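# Lift ring off stake, lay it flat in blue tray

## Task

Remove the ring from the stake and set it down so it rests flat on the bottom of the blue tray.

## Robot and tools

Robot: two arms, left_arm and right_arm, on opposite sides of a table. In the scene frame the table centre is the origin, the top is at z = +0.020 m and +z is up. left_arm's base sits at (-0.039, +0.453, +0.126) m with quat_wxyz (+0.714, 0, 0, -0.700); right_arm's base is at (+0.048, -0.456, +0.122) m with quat_wxyz (+0.709, 0, 0, +0.706). Arm names do not match image left and right.

Frames: all hand positions, orientations, velocities, targets and wrist-camera poses are given in that arm's own base frame. Fixed cameras and the table use the scene frame. Each gripper's fingers point along its +x axis and close along its y axis. end_effector_position is the midpoint between the fingers, 3 to 4 cm behind the tips; only the last 1.5 cm of each inner finger face is flat. Reported poses can be off by a few cm, more at long reach.

Motion numbers: every call that moves an arm takes rows of 14 numbers, each in [-1, 1]: dx, dy, dz, rx, ry, rz, opening for left_arm, then the same seven for right_arm. Both arms are always present. dx..rz are offsets (not poses) along that arm's base axes, counted from the arm's Hand target at the start of the call or action; 1.0 equals 0.6 m or 180 degrees; rx, ry, rz form one rotation vector, turning about the Hand target's position. Repeating an offset moves the arm further. Sending six zeros re-requests the current Hand target. The opening is absolute: +1 fully open (0.080 m), -1 closed; empty fingers meet near -0.78. Closing fully takes at least about 0.6 s. A 0 opening is a real command, so resend the current opening to keep a gripper as is.

execute_actions: actions is a list of actions; each action is up to 15 rows, one per 1/30 s step, and a short action repeats its last row to fill 15 steps. Every row in an action counts from the start pose of that action. cameras is a list of camera names, ["all"], [] or null; an empty actions list returns images and state.

move: target is one 14-number row or a list of up to 15 rows, all offsets from the same starting Hand targets. The gripper follows a straight line, with paths ending together, lasting at least 0.5 s and cut off at 10 s. speed in m/s, 0.002 to 4.3 (default 0.25; turns up to twice that in rad/s), one value or one per target. blend in m rounds corners for a list (0 means stop at each). opening_speed, 0.2 or more per second on the -1..+1 scale, ramps the fingers. grip_force per finger pad in N, 8 to 34, one value or one per arm, persists. blocking=false returns after about 0.5 s while the move runs. Moves do not avoid obstacles or the other arm; faster moves lag and stray more and hit harder. Keep paths away from an arm's own base.

wait: seconds 0 to 10, arms hold their last command. stop: brakes a running move. zoom_image: camera (one of cam_head_left, cam_head_right, cam_high, cam_low, cam_left_wrist, cam_right_wrist) and region [x0, y0, x1, y1] in pixels, at most 504 by 504, from that camera's newest image. finished_scene: scene is the current scene number; it ends the scene irreversibly, so the ring must already be lying flat in the tray with the robot not holding it.

Results: each arm's end_effector_position (m), end_effector_quat_wxyz, velocities, Hand target (last commanded pose after clipping; next offsets count from it), Joint positions (last value is the opening in m), grip_measured (same scale as the opening, up to about 2 mm error), grip_effort_n (motor effort, negative closes, not pad force), Joint torques and External joint torques (joint order, positive toward larger joint values), Tool commands. "within noise" means the arm is still. A move adds a move: line such as done, off_target, moving, held, blocked or fault, plus limits like paced or held. Blocked means the gripper stopped far from its goal, usually against something.

Control notes: orientation is clipped to within 32 degrees of the measured one per step. Grippers often sag short or tilt, so check position and orientation after each move and correct with offsets. To grip, command about 0.08 below grip_measured at first contact. Joint ranges (rad): waist -3.054..3.054, shoulder 0..3.142, elbow 0..2.356, wrist pitch -1.571..1.571, wrist yaw -1.571..1.571, wrist roll -3.142..3.142. Contact torque limits (N m): waist 17.8, shoulder 22, elbow 22, wrist pitch 5.8, wrist yaw 5.78, wrist roll 5.42; reaching one stops the arm 10 s. Motors heat when holding loads, stretching or pushing; MOTOR HOT appears at 50 °C and at 95 °C the arm is stopped. Far single-step targets can trigger OVER-SPEED faults.

Avoid: dropping the ring or releasing it while moving, knocking anything off the table, slamming fixtures or the stake, hard pressing, the two arms or grippers touching each other, and the wrist-camera cables touching objects. Loose objects may be nudged by outside pushes now and then.

Each tool is called after "Request:" as a command line: name --argument value for each argument, lists and objects as JSON in quotes; but a table of rows of numbers goes row by row, as --pt "numbers of a row", without its own name.

## Session

Request:
execute_actions --actions '[]'

Scene clock: 0.00 s.
left_arm: end_effector_position=(+0.3501, +0.0041, +0.1421) grip_measured=+1.000 grip_effort_n=n/a end_effector_quat_wxyz=(+0.911, -0.193, +0.144, +0.334) | right_arm: end_effector_position=(+0.2285, +0.2154, +0.0280) grip_measured=+1.000 grip_effort_n=n/a end_effector_quat_wxyz=(+0.778, +0.002, +0.264, +0.570)
Joint positions: left_arm=[-0.319 1.409 0.662 0.106 -0.857 -0.795 0.08] | right_arm=[0.393 1.736 0.315 0.768 -0.833 -0.174 0.08]
Joint velocities: within noise
Joint torques (N m): no reading
External joint torques (N m): no reading
Heat: left arm: hottest wrist roll 33 °C (+0.0 °C/min); right arm: hottest wrist pitch 33 °C (+0.0 °C/min).
Hand target: left_arm +0.3507, +0.0041, +0.1443; +0.911, -0.195, +0.141, +0.334 | right_arm +0.2286, +0.2155, +0.0283; +0.778, +0.002, +0.264, +0.571
Tool commands: left_gripper/opening=+1.0 right_gripper/opening=+1.0

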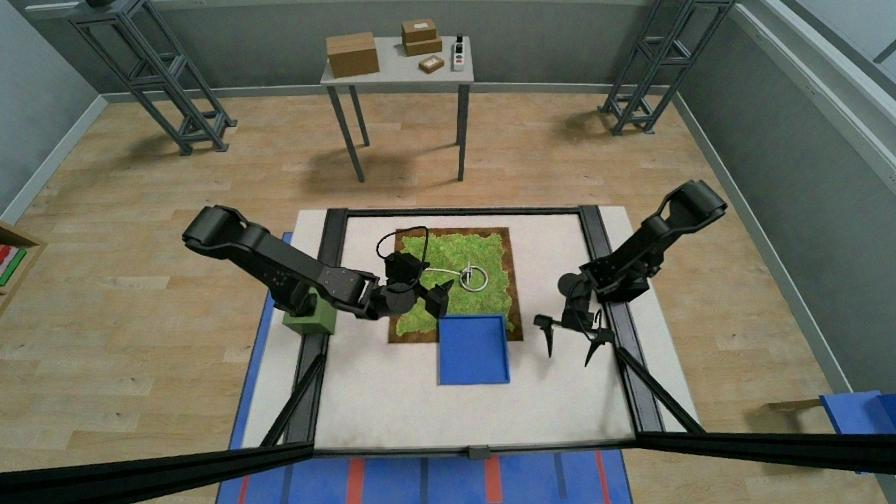

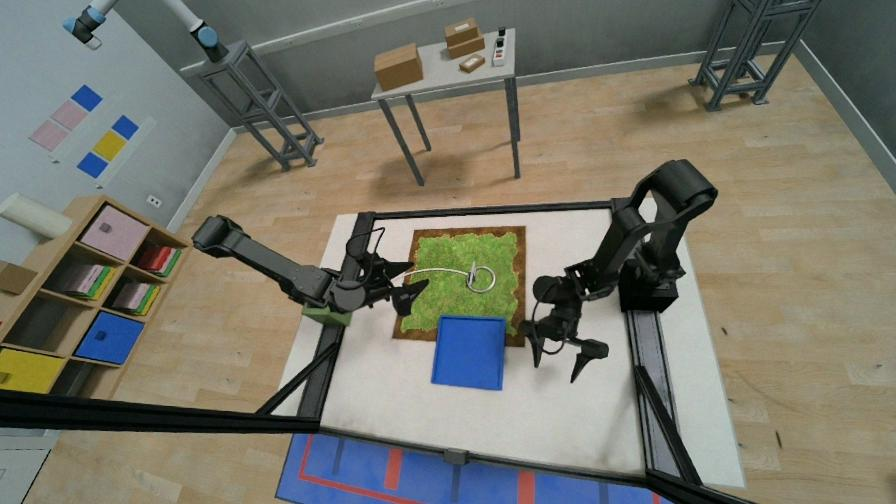

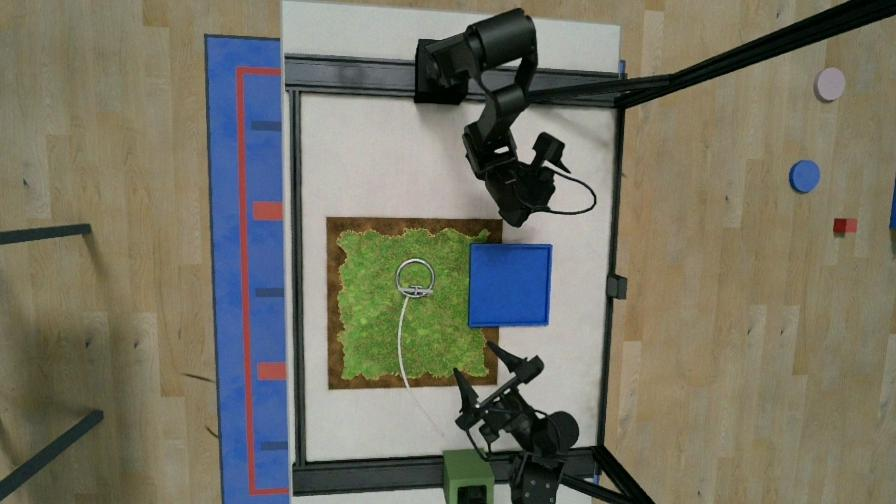

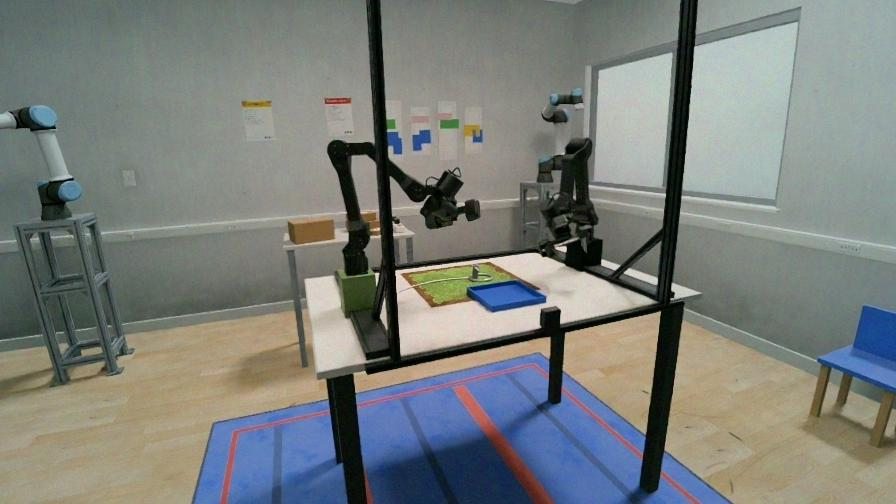

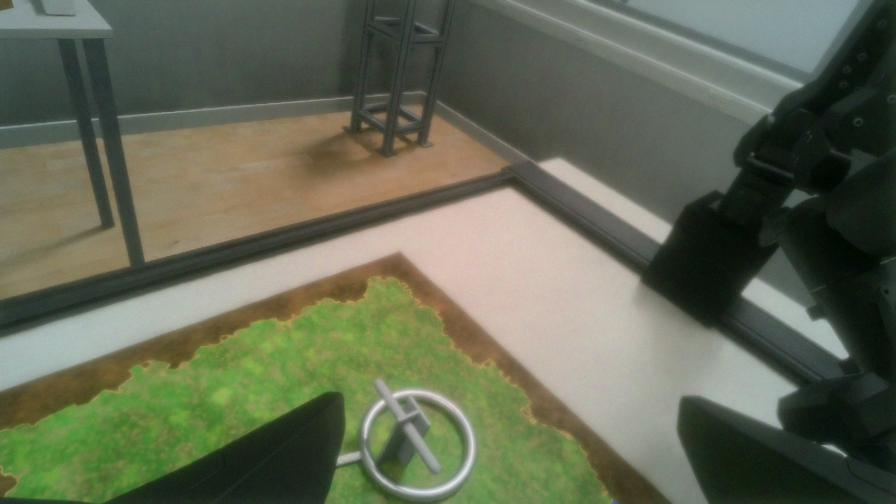

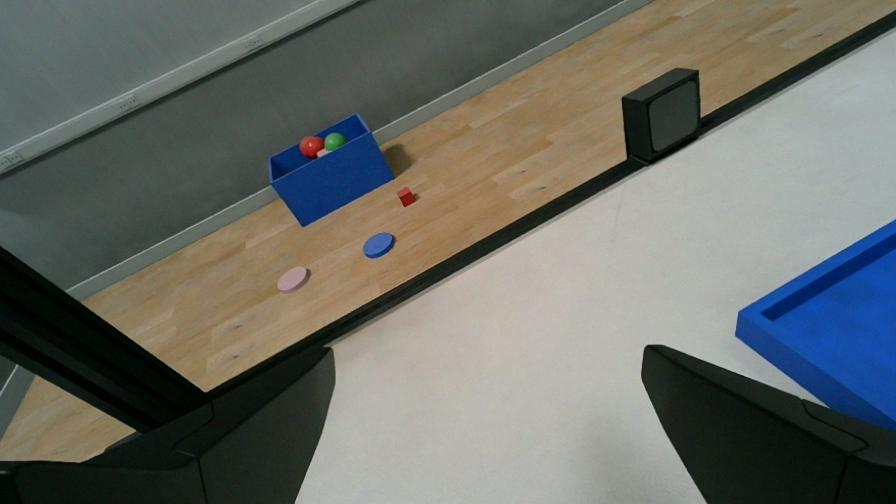

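Request:
zoom_image --camera "cam_left_wrist" --region '[300, 340, 540, 504]'

Request:
zoom_image --camera "cam_high" --region '[310, 200, 570, 400]'

Request:
zoom_image --camera "cam_head_right" --region '[390, 210, 550, 400]'

Request:
zoom_image --camera "cam_low" --region '[380, 220, 580, 330]'

Scaled by 2.100 from the camera's 896x504 image, which has a finer 1280x720 frame.

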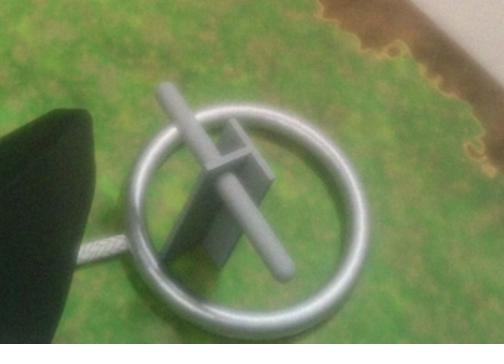

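Scaled by 1.938 from the camera's 896x504 image, which has a finer 1280x720 frame.

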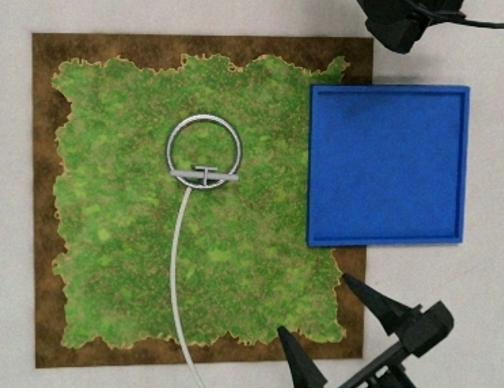

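Scaled by 2.653 from the camera's 896x504 image, which has a finer 1280x720 frame.

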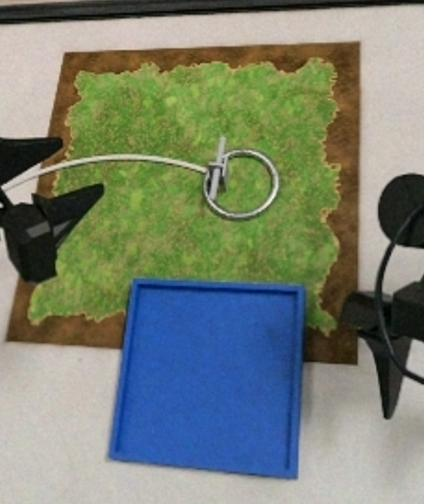

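Scaled by 2.520 from the camera's 896x504 image, which has a finer 1280x720 frame.

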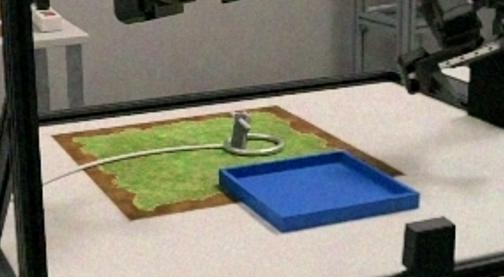

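Request:
zoom_image --camera "cam_high" --region '[385, 245, 455, 315]'

Request:
zoom_image --camera "cam_left_wrist" --region '[340, 364, 480, 504]'

Request:
zoom_image --camera "cam_head_left" --region '[440, 240, 510, 310]'

Request:
zoom_image --camera "cam_head_right" --region '[440, 240, 510, 310]'

Request:
zoom_image --camera "cam_low" --region '[440, 245, 510, 300]'

Scaled by 7.200 from the camera's 896x504 image, which has a finer 1280x720 frame.

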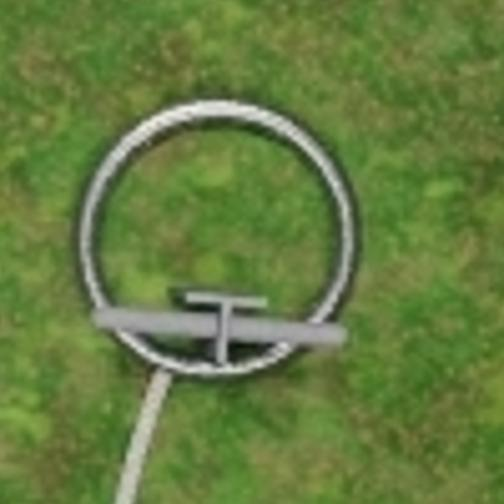

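Scaled by 3.600 from the camera's 896x504 image, which has a finer 1280x720 frame.

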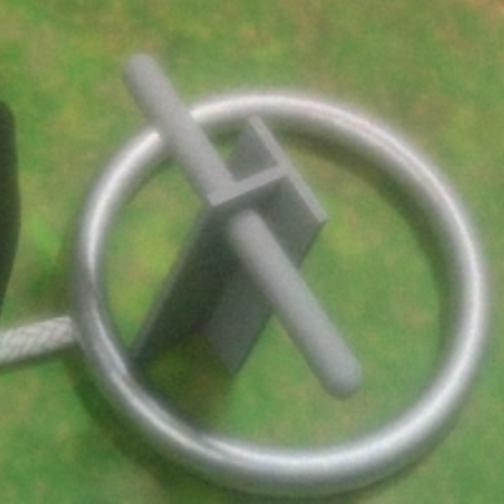

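Scaled by 7.200 from the camera's 896x504 image, which has a finer 1280x720 frame.

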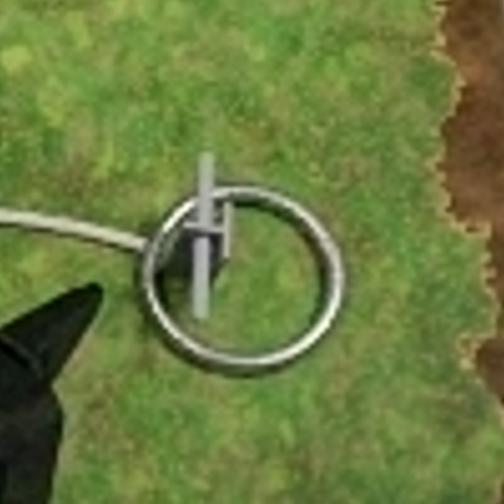

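Scaled by 7.200 from the camera's 896x504 image, which has a finer 1280x720 frame.

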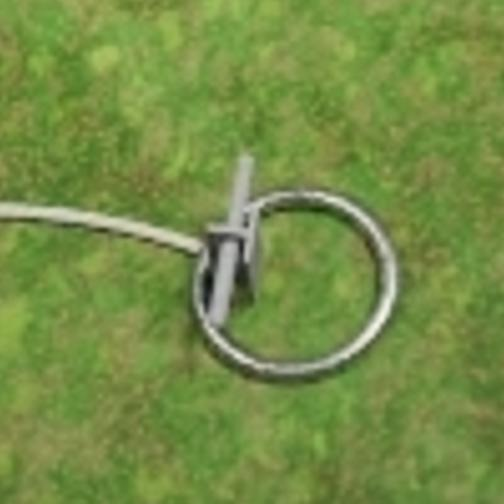

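Scaled by 7.200 from the camera's 896x504 image, which has a finer 1280x720 frame.

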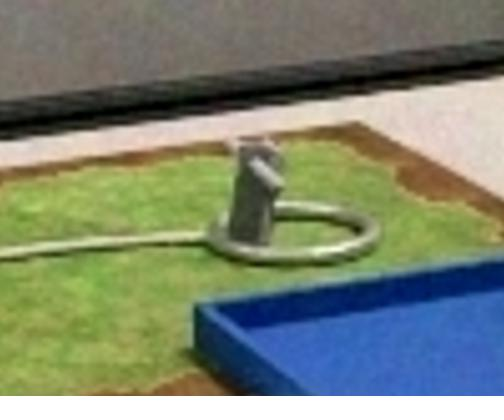

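Request:
zoom_image --camera "cam_high" --region '[370, 280, 570, 480]'

Request:
zoom_image --camera "cam_head_left" --region '[270, 220, 490, 350]'

Request:
zoom_image --camera "cam_low" --region '[330, 230, 570, 370]'

Scaled by 2.520 from the camera's 896x504 image, which has a finer 1280x720 frame.

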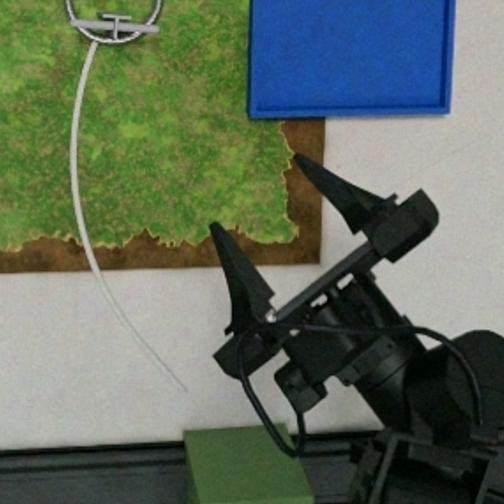

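Scaled by 2.291 from the camera's 896x504 image, which has a finer 1280x720 frame.

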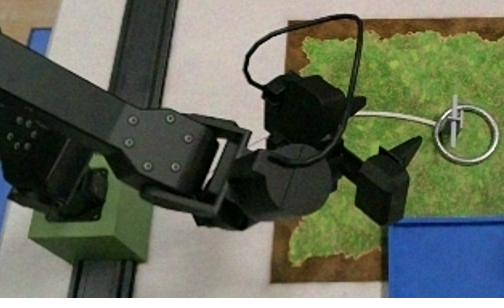

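Scaled by 2.100 from the camera's 896x504 image, which has a finer 1280x720 frame.

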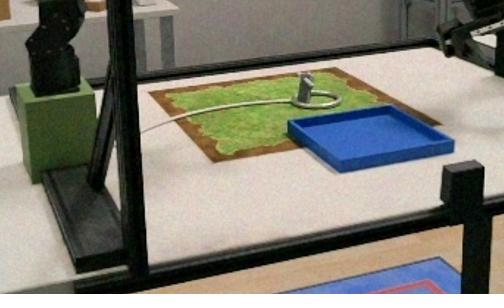

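Request:
zoom_image --camera "cam_low" --region '[400, 150, 500, 250]'

Request:
zoom_image --camera "cam_high" --region '[440, 90, 620, 240]'

Request:
zoom_image --camera "cam_head_right" --region '[500, 240, 680, 400]'

Scaled by 5.040 from the camera's 896x504 image, which has a finer 1280x720 frame.

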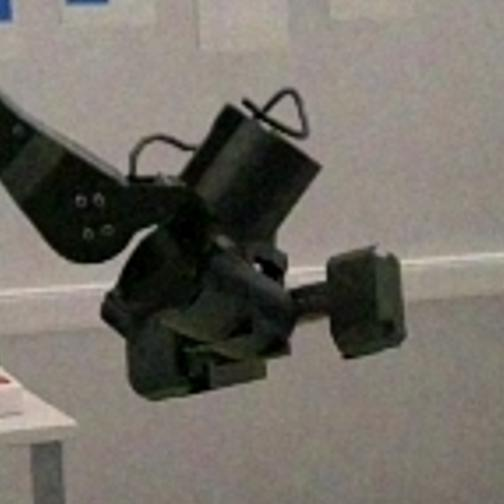

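Scaled by 2.800 from the camera's 896x504 image, which has a finer 1280x720 frame.

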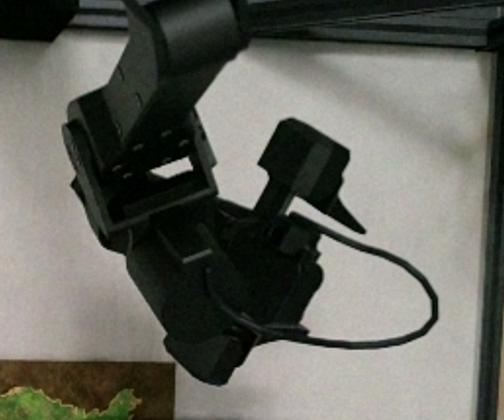

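Scaled by 2.800 from the camera's 896x504 image, which has a finer 1280x720 frame.

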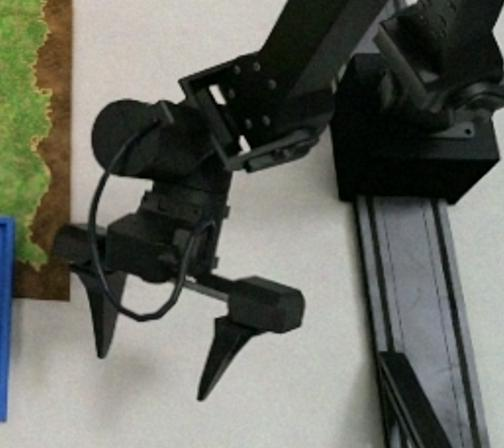

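Request:
zoom_image --camera "cam_high" --region '[400, 20, 560, 120]'

Request:
zoom_image --camera "cam_high" --region '[420, 424, 580, 504]'

Request:
zoom_image --camera "cam_head_left" --region '[560, 160, 760, 320]'

Request:
zoom_image --camera "cam_head_right" --region '[580, 180, 740, 330]'

Scaled by 3.150 from the camera's 896x504 image, which has a finer 1280x720 frame.

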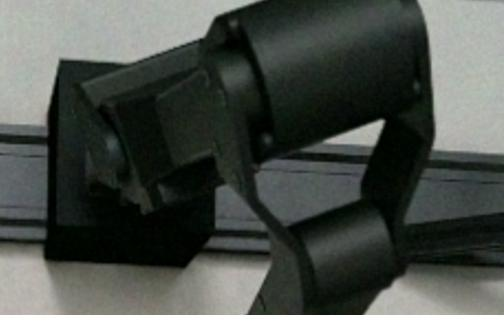

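Scaled by 3.150 from the camera's 896x504 image, which has a finer 1280x720 frame.

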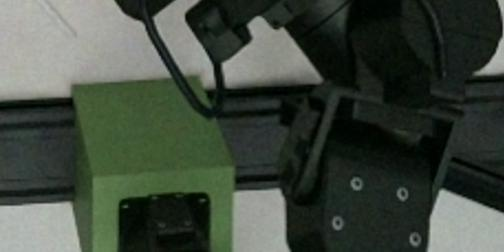

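Scaled by 2.520 from the camera's 896x504 image, which has a finer 1280x720 frame.

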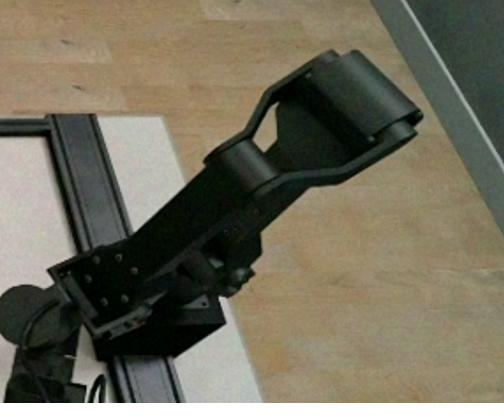

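Scaled by 3.150 from the camera's 896x504 image, which has a finer 1280x720 frame.

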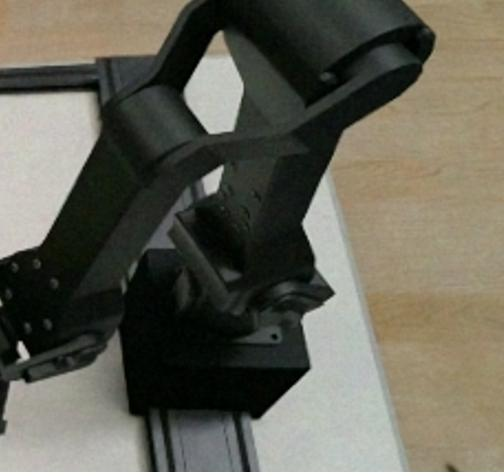

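Request:
move --target '[0,0,0,0,0,0,1.0, 0.2438,-0.4232,-0.0272,-0.38625,-0.07757,0.12192,0.0]' --speed 0.3 --cameras '["all"]'

Scene clock: 551.47 s.
left_arm: end_effector_position=(+0.3501, +0.0041, +0.1421) grip_measured=+1.000 grip_effort_n=-1.2 end_effector_quat_wxyz=(+0.911, -0.193, +0.144, +0.334) | right_arm: end_effector_position=(+0.3727, -0.0374, +0.0142) grip_measured=+0.004 grip_effort_n=-16.0 end_effector_quat_wxyz=(+0.553, -0.547, +0.445, +0.444)
Joint positions: left_arm=[-0.319 1.409 0.662 0.106 -0.857 -0.795 0.08] | right_arm=[-0.111 1.917 1.161 -0.604 -0.028 -1.672 0.035]
Joint torques (N m): left_arm=[-0.07 -4.75 5.26 1.27 -0.41 0.02] | right_arm=[-0.08 -6.07 6.8 0.74 0.05 -0.22]
External joint torques (N m): left_arm=[-0.06 -0.13 -0.52 -0.01 -0.12 0.01] | right_arm=[-0.08 1.86 1.46 0.11 0.12 -0.23]
Heat: left arm: hottest elbow 41 °C (+1.0 °C/min); right arm: hottest wrist pitch 41 °C (+0.0 °C/min).
Hand target: left_arm +0.3507, +0.0041, +0.1443; +0.911, -0.195, +0.141, +0.334 | right_arm +0.3750, -0.0384, +0.0122; +0.550, -0.550, +0.445, +0.445
Off the commanded pose: left_arm 0.002 m, 0 deg | right_arm 0.003 m, 1 deg.
move: done
camera_calibration:
cam_right_wrist: T_world_to_cam=[[0.976084, -0.0269459, 0.215715, -0.356697], [-0.0842487, -0.96163, 0.261094, 0.028845], [0.200403, -0.273023, -0.940902, 0.00667676], [0, 0, 0, 1]] pos_world=[0.349259, 0.0199496, 0.075696]

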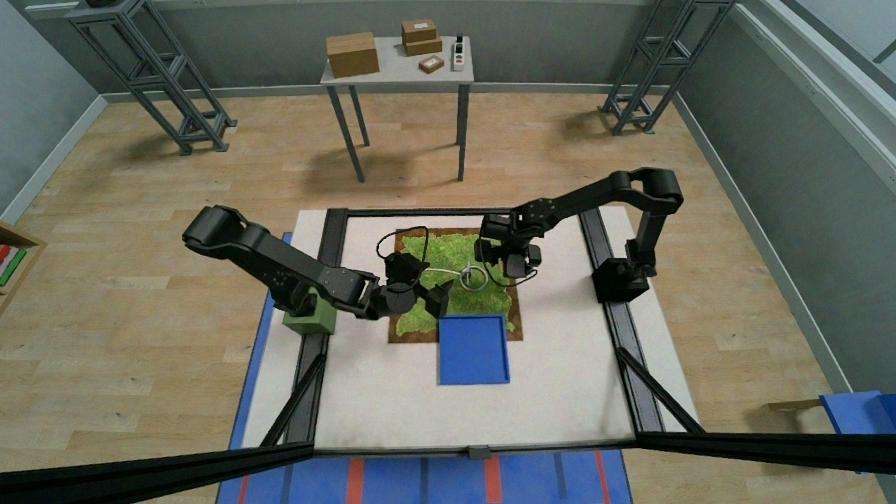

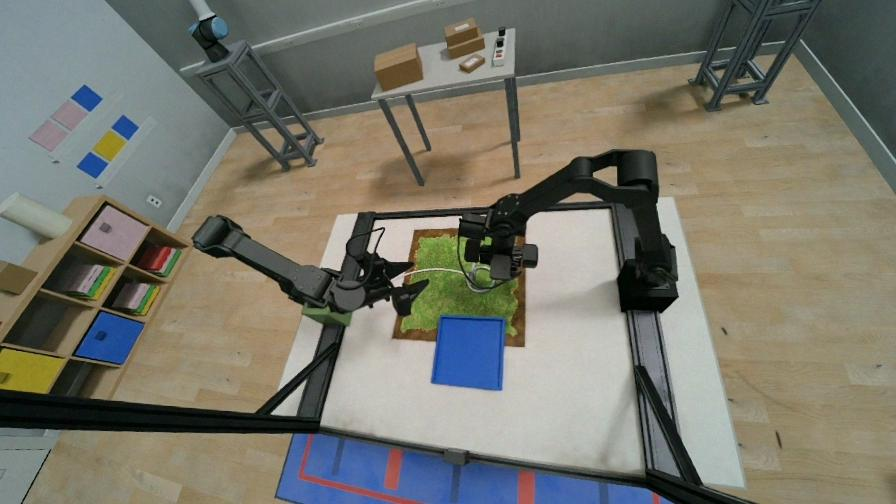

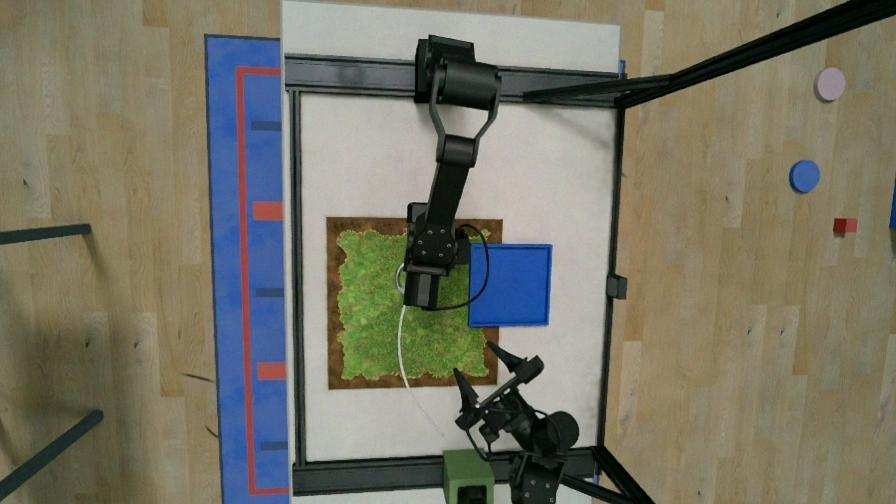

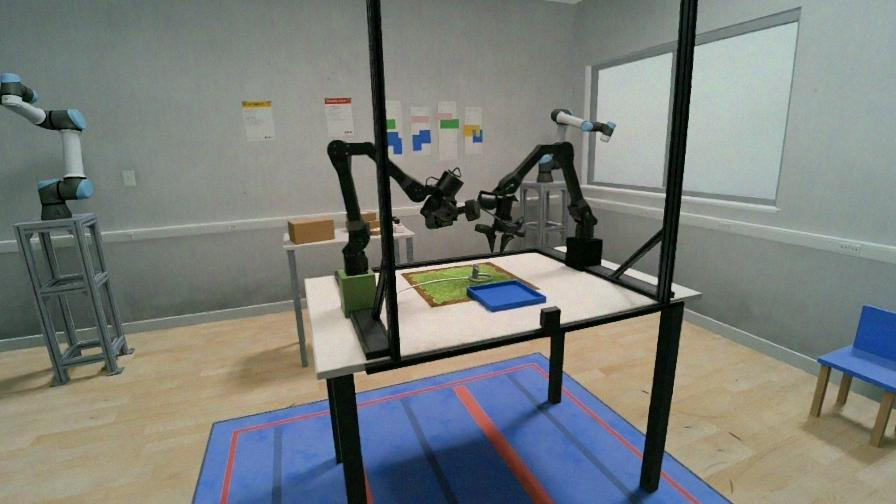

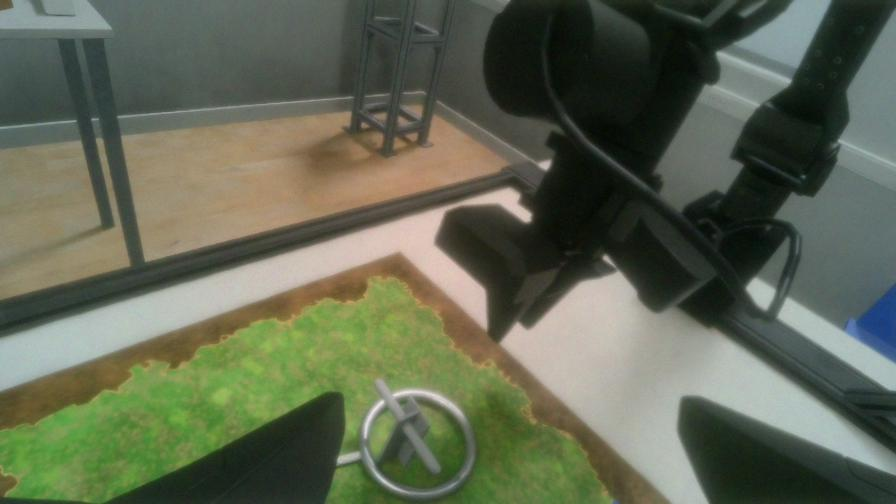

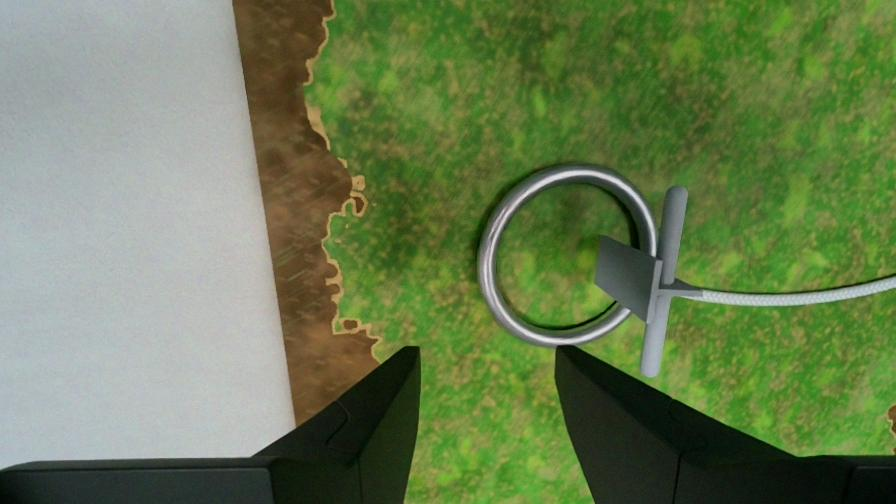

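Request:
zoom_image --camera "cam_right_wrist" --region '[440, 130, 780, 400]'

Request:
zoom_image --camera "cam_low" --region '[440, 180, 550, 300]'

Scaled by 1.482 from the camera's 896x504 image, which has a finer 1280x720 frame.

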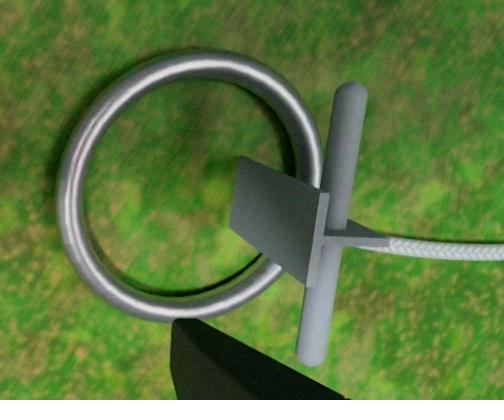

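Scaled by 4.200 from the camera's 896x504 image, which has a finer 1280x720 frame.

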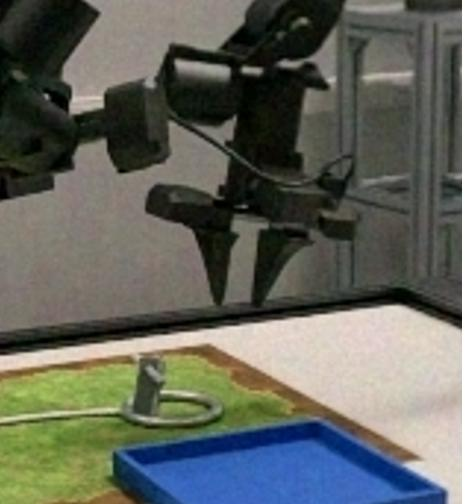

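Request:
move --target '[0,0,0,0,0,0,1.0, 0.0392,0,-0.0917,0,0,0,0.0]' --speed 0.15 --cameras '["cam_right_wrist", "cam_low", "cam_left_wrist"]'

Scene clock: 672.03 s.
left_arm: end_effector_position=(+0.3501, +0.0041, +0.1421) grip_measured=+1.000 grip_effort_n=-0.7 end_effector_quat_wxyz=(+0.911, -0.193, +0.144, +0.334) | right_arm: end_effector_position=(+0.3969, -0.0384, -0.0399) grip_measured=+0.004 grip_effort_n=-16.0 end_effector_quat_wxyz=(+0.552, -0.549, +0.443, +0.444)
Joint positions: left_arm=[-0.319 1.409 0.662 0.106 -0.857 -0.795 0.08] | right_arm=[-0.106 2.109 1.197 -0.447 -0.027 -1.672 0.035]
Joint torques (N m): left_arm=[0 -4.63 5.3 1.26 -0.41 0.01] | right_arm=[0.14 -6.85 6.16 0.73 0.05 -0.02]
External joint torques (N m): left_arm=[0.02 -0.06 -0.41 0.01 -0.13 0] | right_arm=[0.1 2.07 1.17 0.07 0.12 -0.04]
Heat: left arm: hottest elbow 42 °C (+1.0 °C/min); right arm: hottest wrist pitch 36 °C (-1.0 °C/min).
Hand target: left_arm +0.3507, +0.0041, +0.1443; +0.911, -0.195, +0.141, +0.334 | right_arm +0.3984, -0.0384, -0.0429; +0.550, -0.550, +0.445, +0.445
Off the commanded pose: left_arm 0.002 m, 0 deg | right_arm 0.003 m, 0 deg.
move: done
camera_calibration:
cam_right_wrist: T_world_to_cam=[[0.975888, -0.0223635, 0.217124, -0.368388], [-0.0803823, -0.961649, 0.262239, 0.0425044], [0.202932, -0.273369, -0.94026, -0.0504594], [0, 0, 0, 1]] pos_world=[0.373162, 0.0188418, 0.0213945]
Images, in order (width x height): cam_low 896x504, cam_left_wrist 896x504, cam_right_wrist 896x504.

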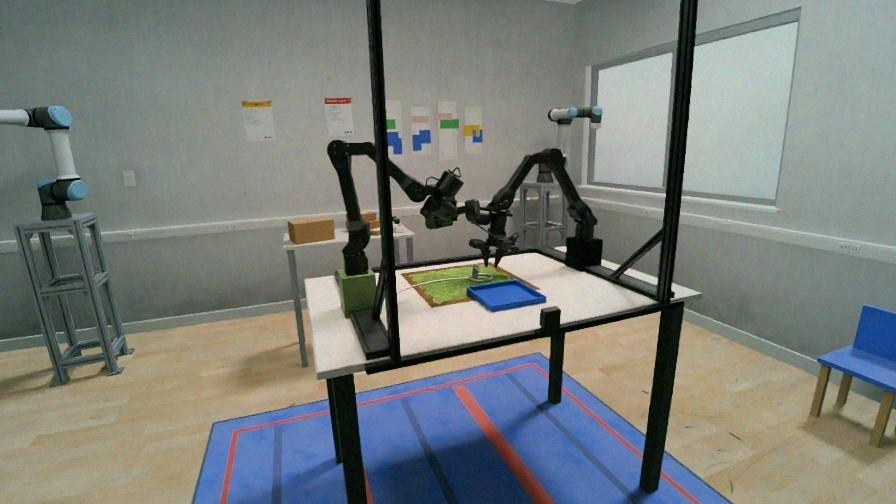

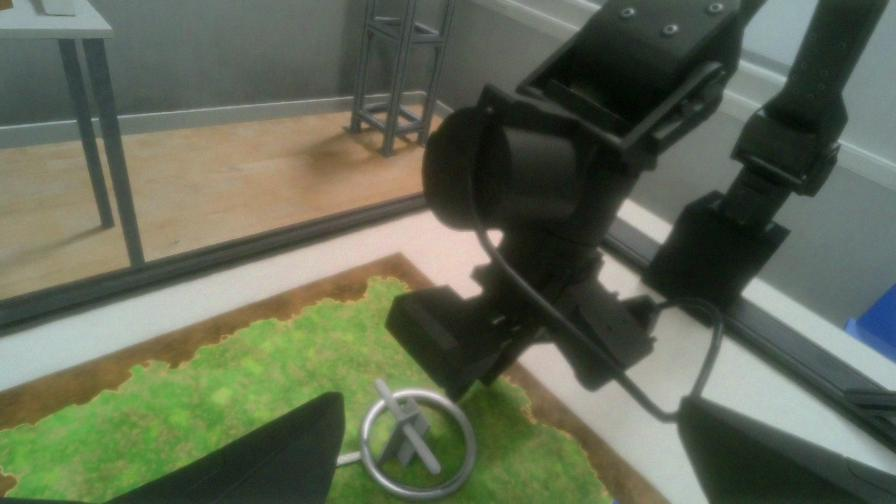

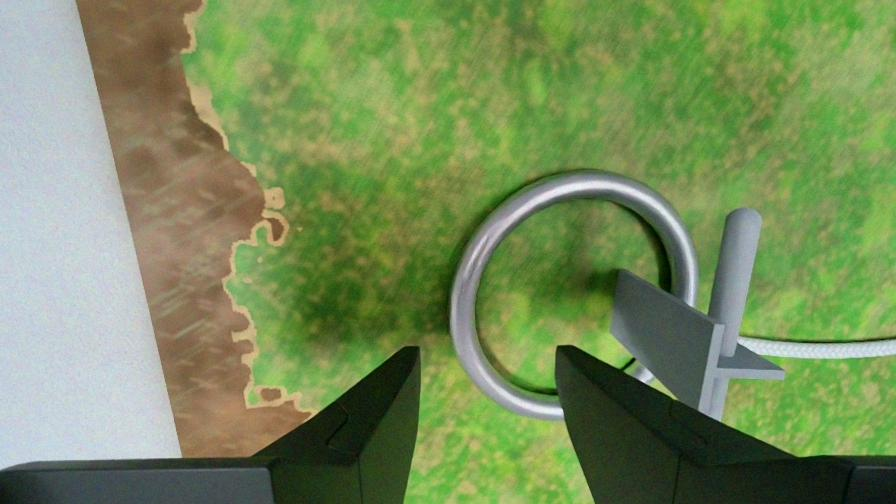

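Request:
move --target '[0,0,0,0,0,0,1.0, 0.0050,-0.0025,-0.0417,0,0,0,0.0]' --speed 0.08 --cameras '["cam_right_wrist", "cam_low", "cam_left_wrist"]'

Request:
zoom_image --camera "cam_low" --region '[430, 220, 560, 310]'

Request:
zoom_image --camera "cam_left_wrist" --region '[330, 330, 570, 504]'

Scene clock: 708.23 s.
left_arm: end_effector_position=(+0.3501, +0.0041, +0.1421) grip_measured=+1.000 grip_effort_n=-1.2 end_effector_quat_wxyz=(+0.911, -0.193, +0.144, +0.334) | right_arm: end_effector_position=(+0.4020, -0.0389, -0.0636) grip_measured=+0.004 grip_effort_n=-16.0 end_effector_quat_wxyz=(+0.553, -0.550, +0.442, +0.443)
Joint positions: left_arm=[-0.319 1.409 0.662 0.106 -0.857 -0.795 0.08] | right_arm=[-0.106 2.18 1.197 -0.371 -0.027 -1.672 0.035]
Joint torques (N m): left_arm=[0.05 -4.69 5.3 1.25 -0.4 0.02] | right_arm=[-0.14 -7.04 5.32 0.76 0.03 -0.11]
External joint torques (N m): left_arm=[0.06 -0.09 -0.49 -0.03 -0.11 0] | right_arm=[-0.2 2.08 0.62 0.1 0.1 -0.12]
Heat: left arm: hottest elbow 42 °C (+1.0 °C/min); right arm: hottest wrist pitch 36 °C (+0.0 °C/min).
Hand target: left_arm +0.3507, +0.0041, +0.1443; +0.911, -0.195, +0.141, +0.334 | right_arm +0.4014, -0.0399, -0.0679; +0.550, -0.550, +0.445, +0.445
Off the commanded pose: left_arm 0.002 m, 0 deg | right_arm 0.005 m, 1 deg.
move: done
camera_calibration:
cam_right_wrist: T_world_to_cam=[[0.974888, -0.0222818, 0.221577, -0.367534], [-0.0815877, -0.961538, 0.262275, 0.0491058], [0.207211, -0.273767, -0.93921, -0.0755628], [0, 0, 0, 1]] pos_world=[0.377968, 0.0183412, -0.0024115]
Images, in order (width x height): cam_low 896x504, cam_left_wrist 896x504, cam_right_wrist 896x504.

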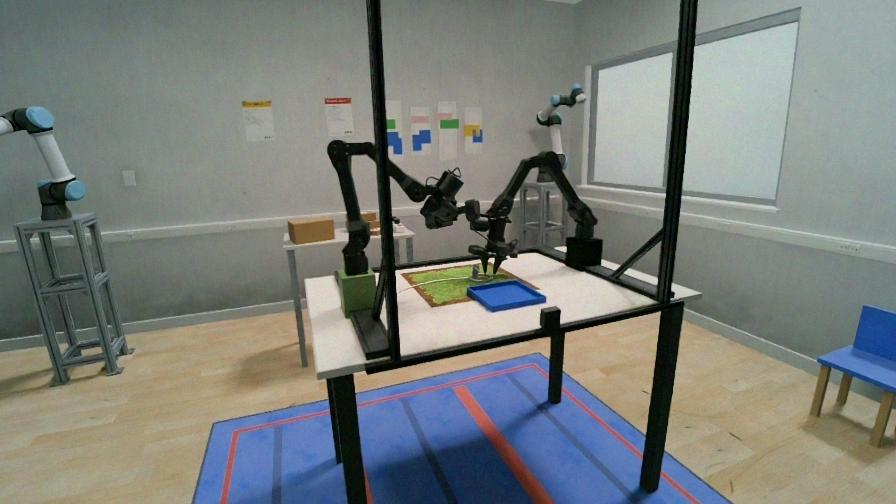

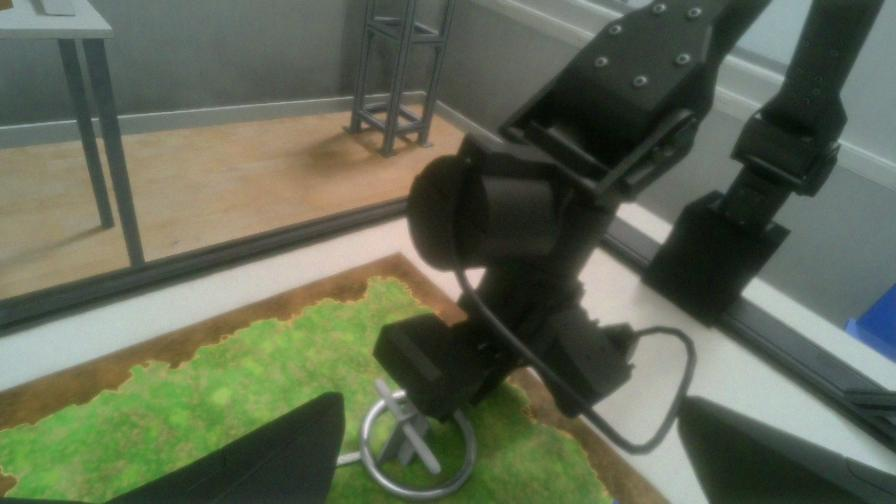

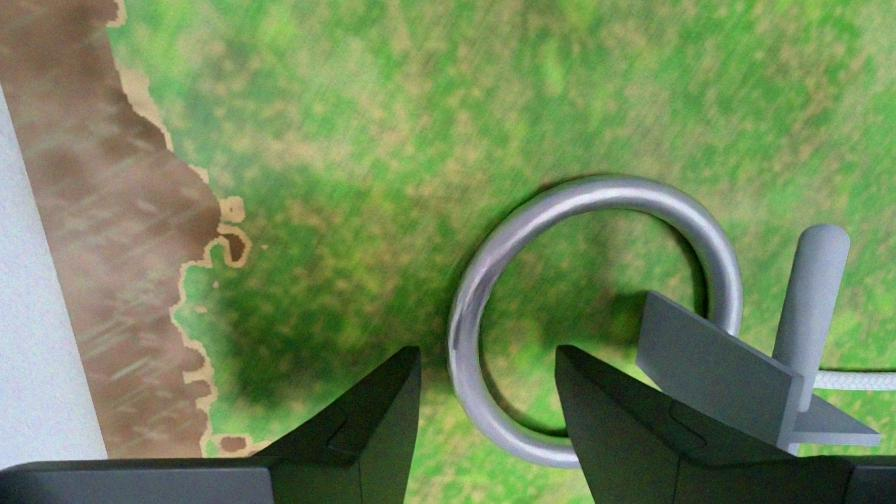

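Scaled by 3.877 from the camera's 896x504 image, which has a finer 1280x720 frame.

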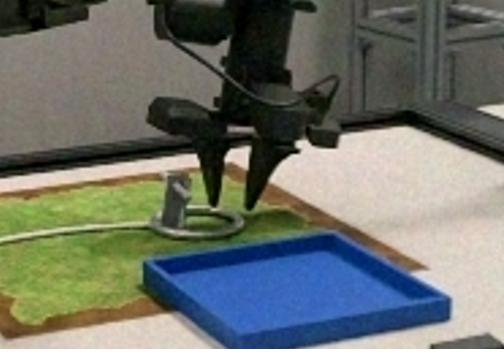

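Scaled by 2.100 from the camera's 896x504 image, which has a finer 1280x720 frame.

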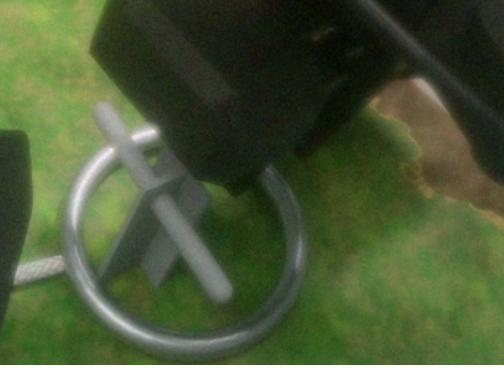

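Request:
move --target '[0,0,0,0,0,0,1.0, -0.0030,0.0015,-0.0120,0,0,0,0.0]' --speed 0.04 --cameras '["cam_right_wrist"]'

Scene clock: 731.57 s.
left_arm: end_effector_position=(+0.3501, +0.0041, +0.1421) grip_measured=+1.000 grip_effort_n=-0.7 end_effector_quat_wxyz=(+0.911, -0.193, +0.144, +0.334) | right_arm: end_effector_position=(+0.4044, -0.0392, -0.0681) grip_measured=+0.004 grip_effort_n=-15.6 end_effector_quat_wxyz=(+0.555, -0.553, +0.439, +0.440)
Joint positions: left_arm=[-0.319 1.409 0.662 0.106 -0.857 -0.795 0.08] | right_arm=[-0.106 2.193 1.194 -0.344 -0.027 -1.672 0.035]
Joint torques (N m): left_arm=[0.01 -4.7 5.33 1.25 -0.39 0.03] | right_arm=[0.03 -7.05 3.93 0.77 0.05 -0.06]
External joint torques (N m): left_arm=[0.06 -0.06 -0.49 -0.04 -0.11 0.01] | right_arm=[0.02 2.04 -0.67 0.12 0.12 -0.07]
Heat: left arm: hottest elbow 42 °C (+0.0 °C/min); right arm: hottest wrist pitch 36 °C (+0.0 °C/min).
Hand target: left_arm +0.3507, +0.0041, +0.1443; +0.911, -0.195, +0.141, +0.334 | right_arm +0.3996, -0.0390, -0.0751; +0.550, -0.550, +0.445, +0.445
Off the commanded pose: left_arm 0.002 m, 0 deg | right_arm 0.008 m, 1 deg.
move: done
camera_calibration:
cam_right_wrist: T_world_to_cam=[[0.972383, -0.0219947, 0.232354, -0.367118], [-0.0844881, -0.961202, 0.262588, 0.051508], [0.217564, -0.274967, -0.936514, -0.0843572], [0, 0, 0, 1]] pos_world=[0.379684, 0.0182394, -0.00722579]
Images, in order (width x height): cam_right_wrist 896x504.

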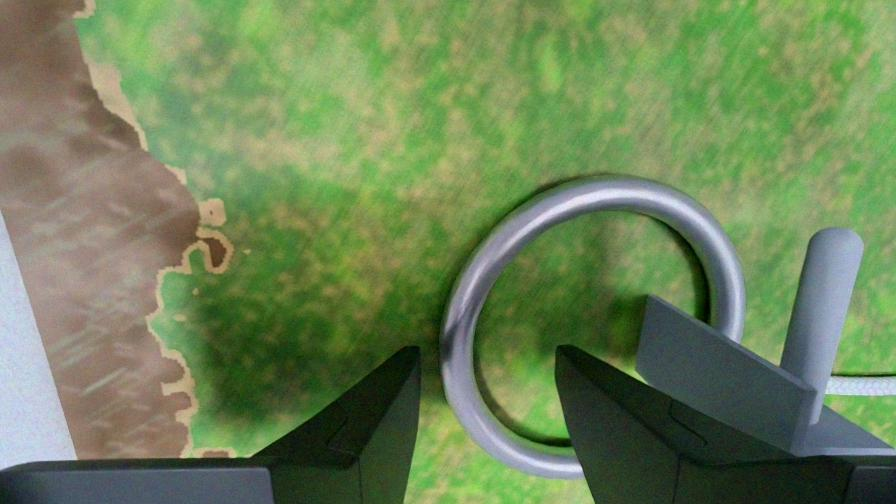

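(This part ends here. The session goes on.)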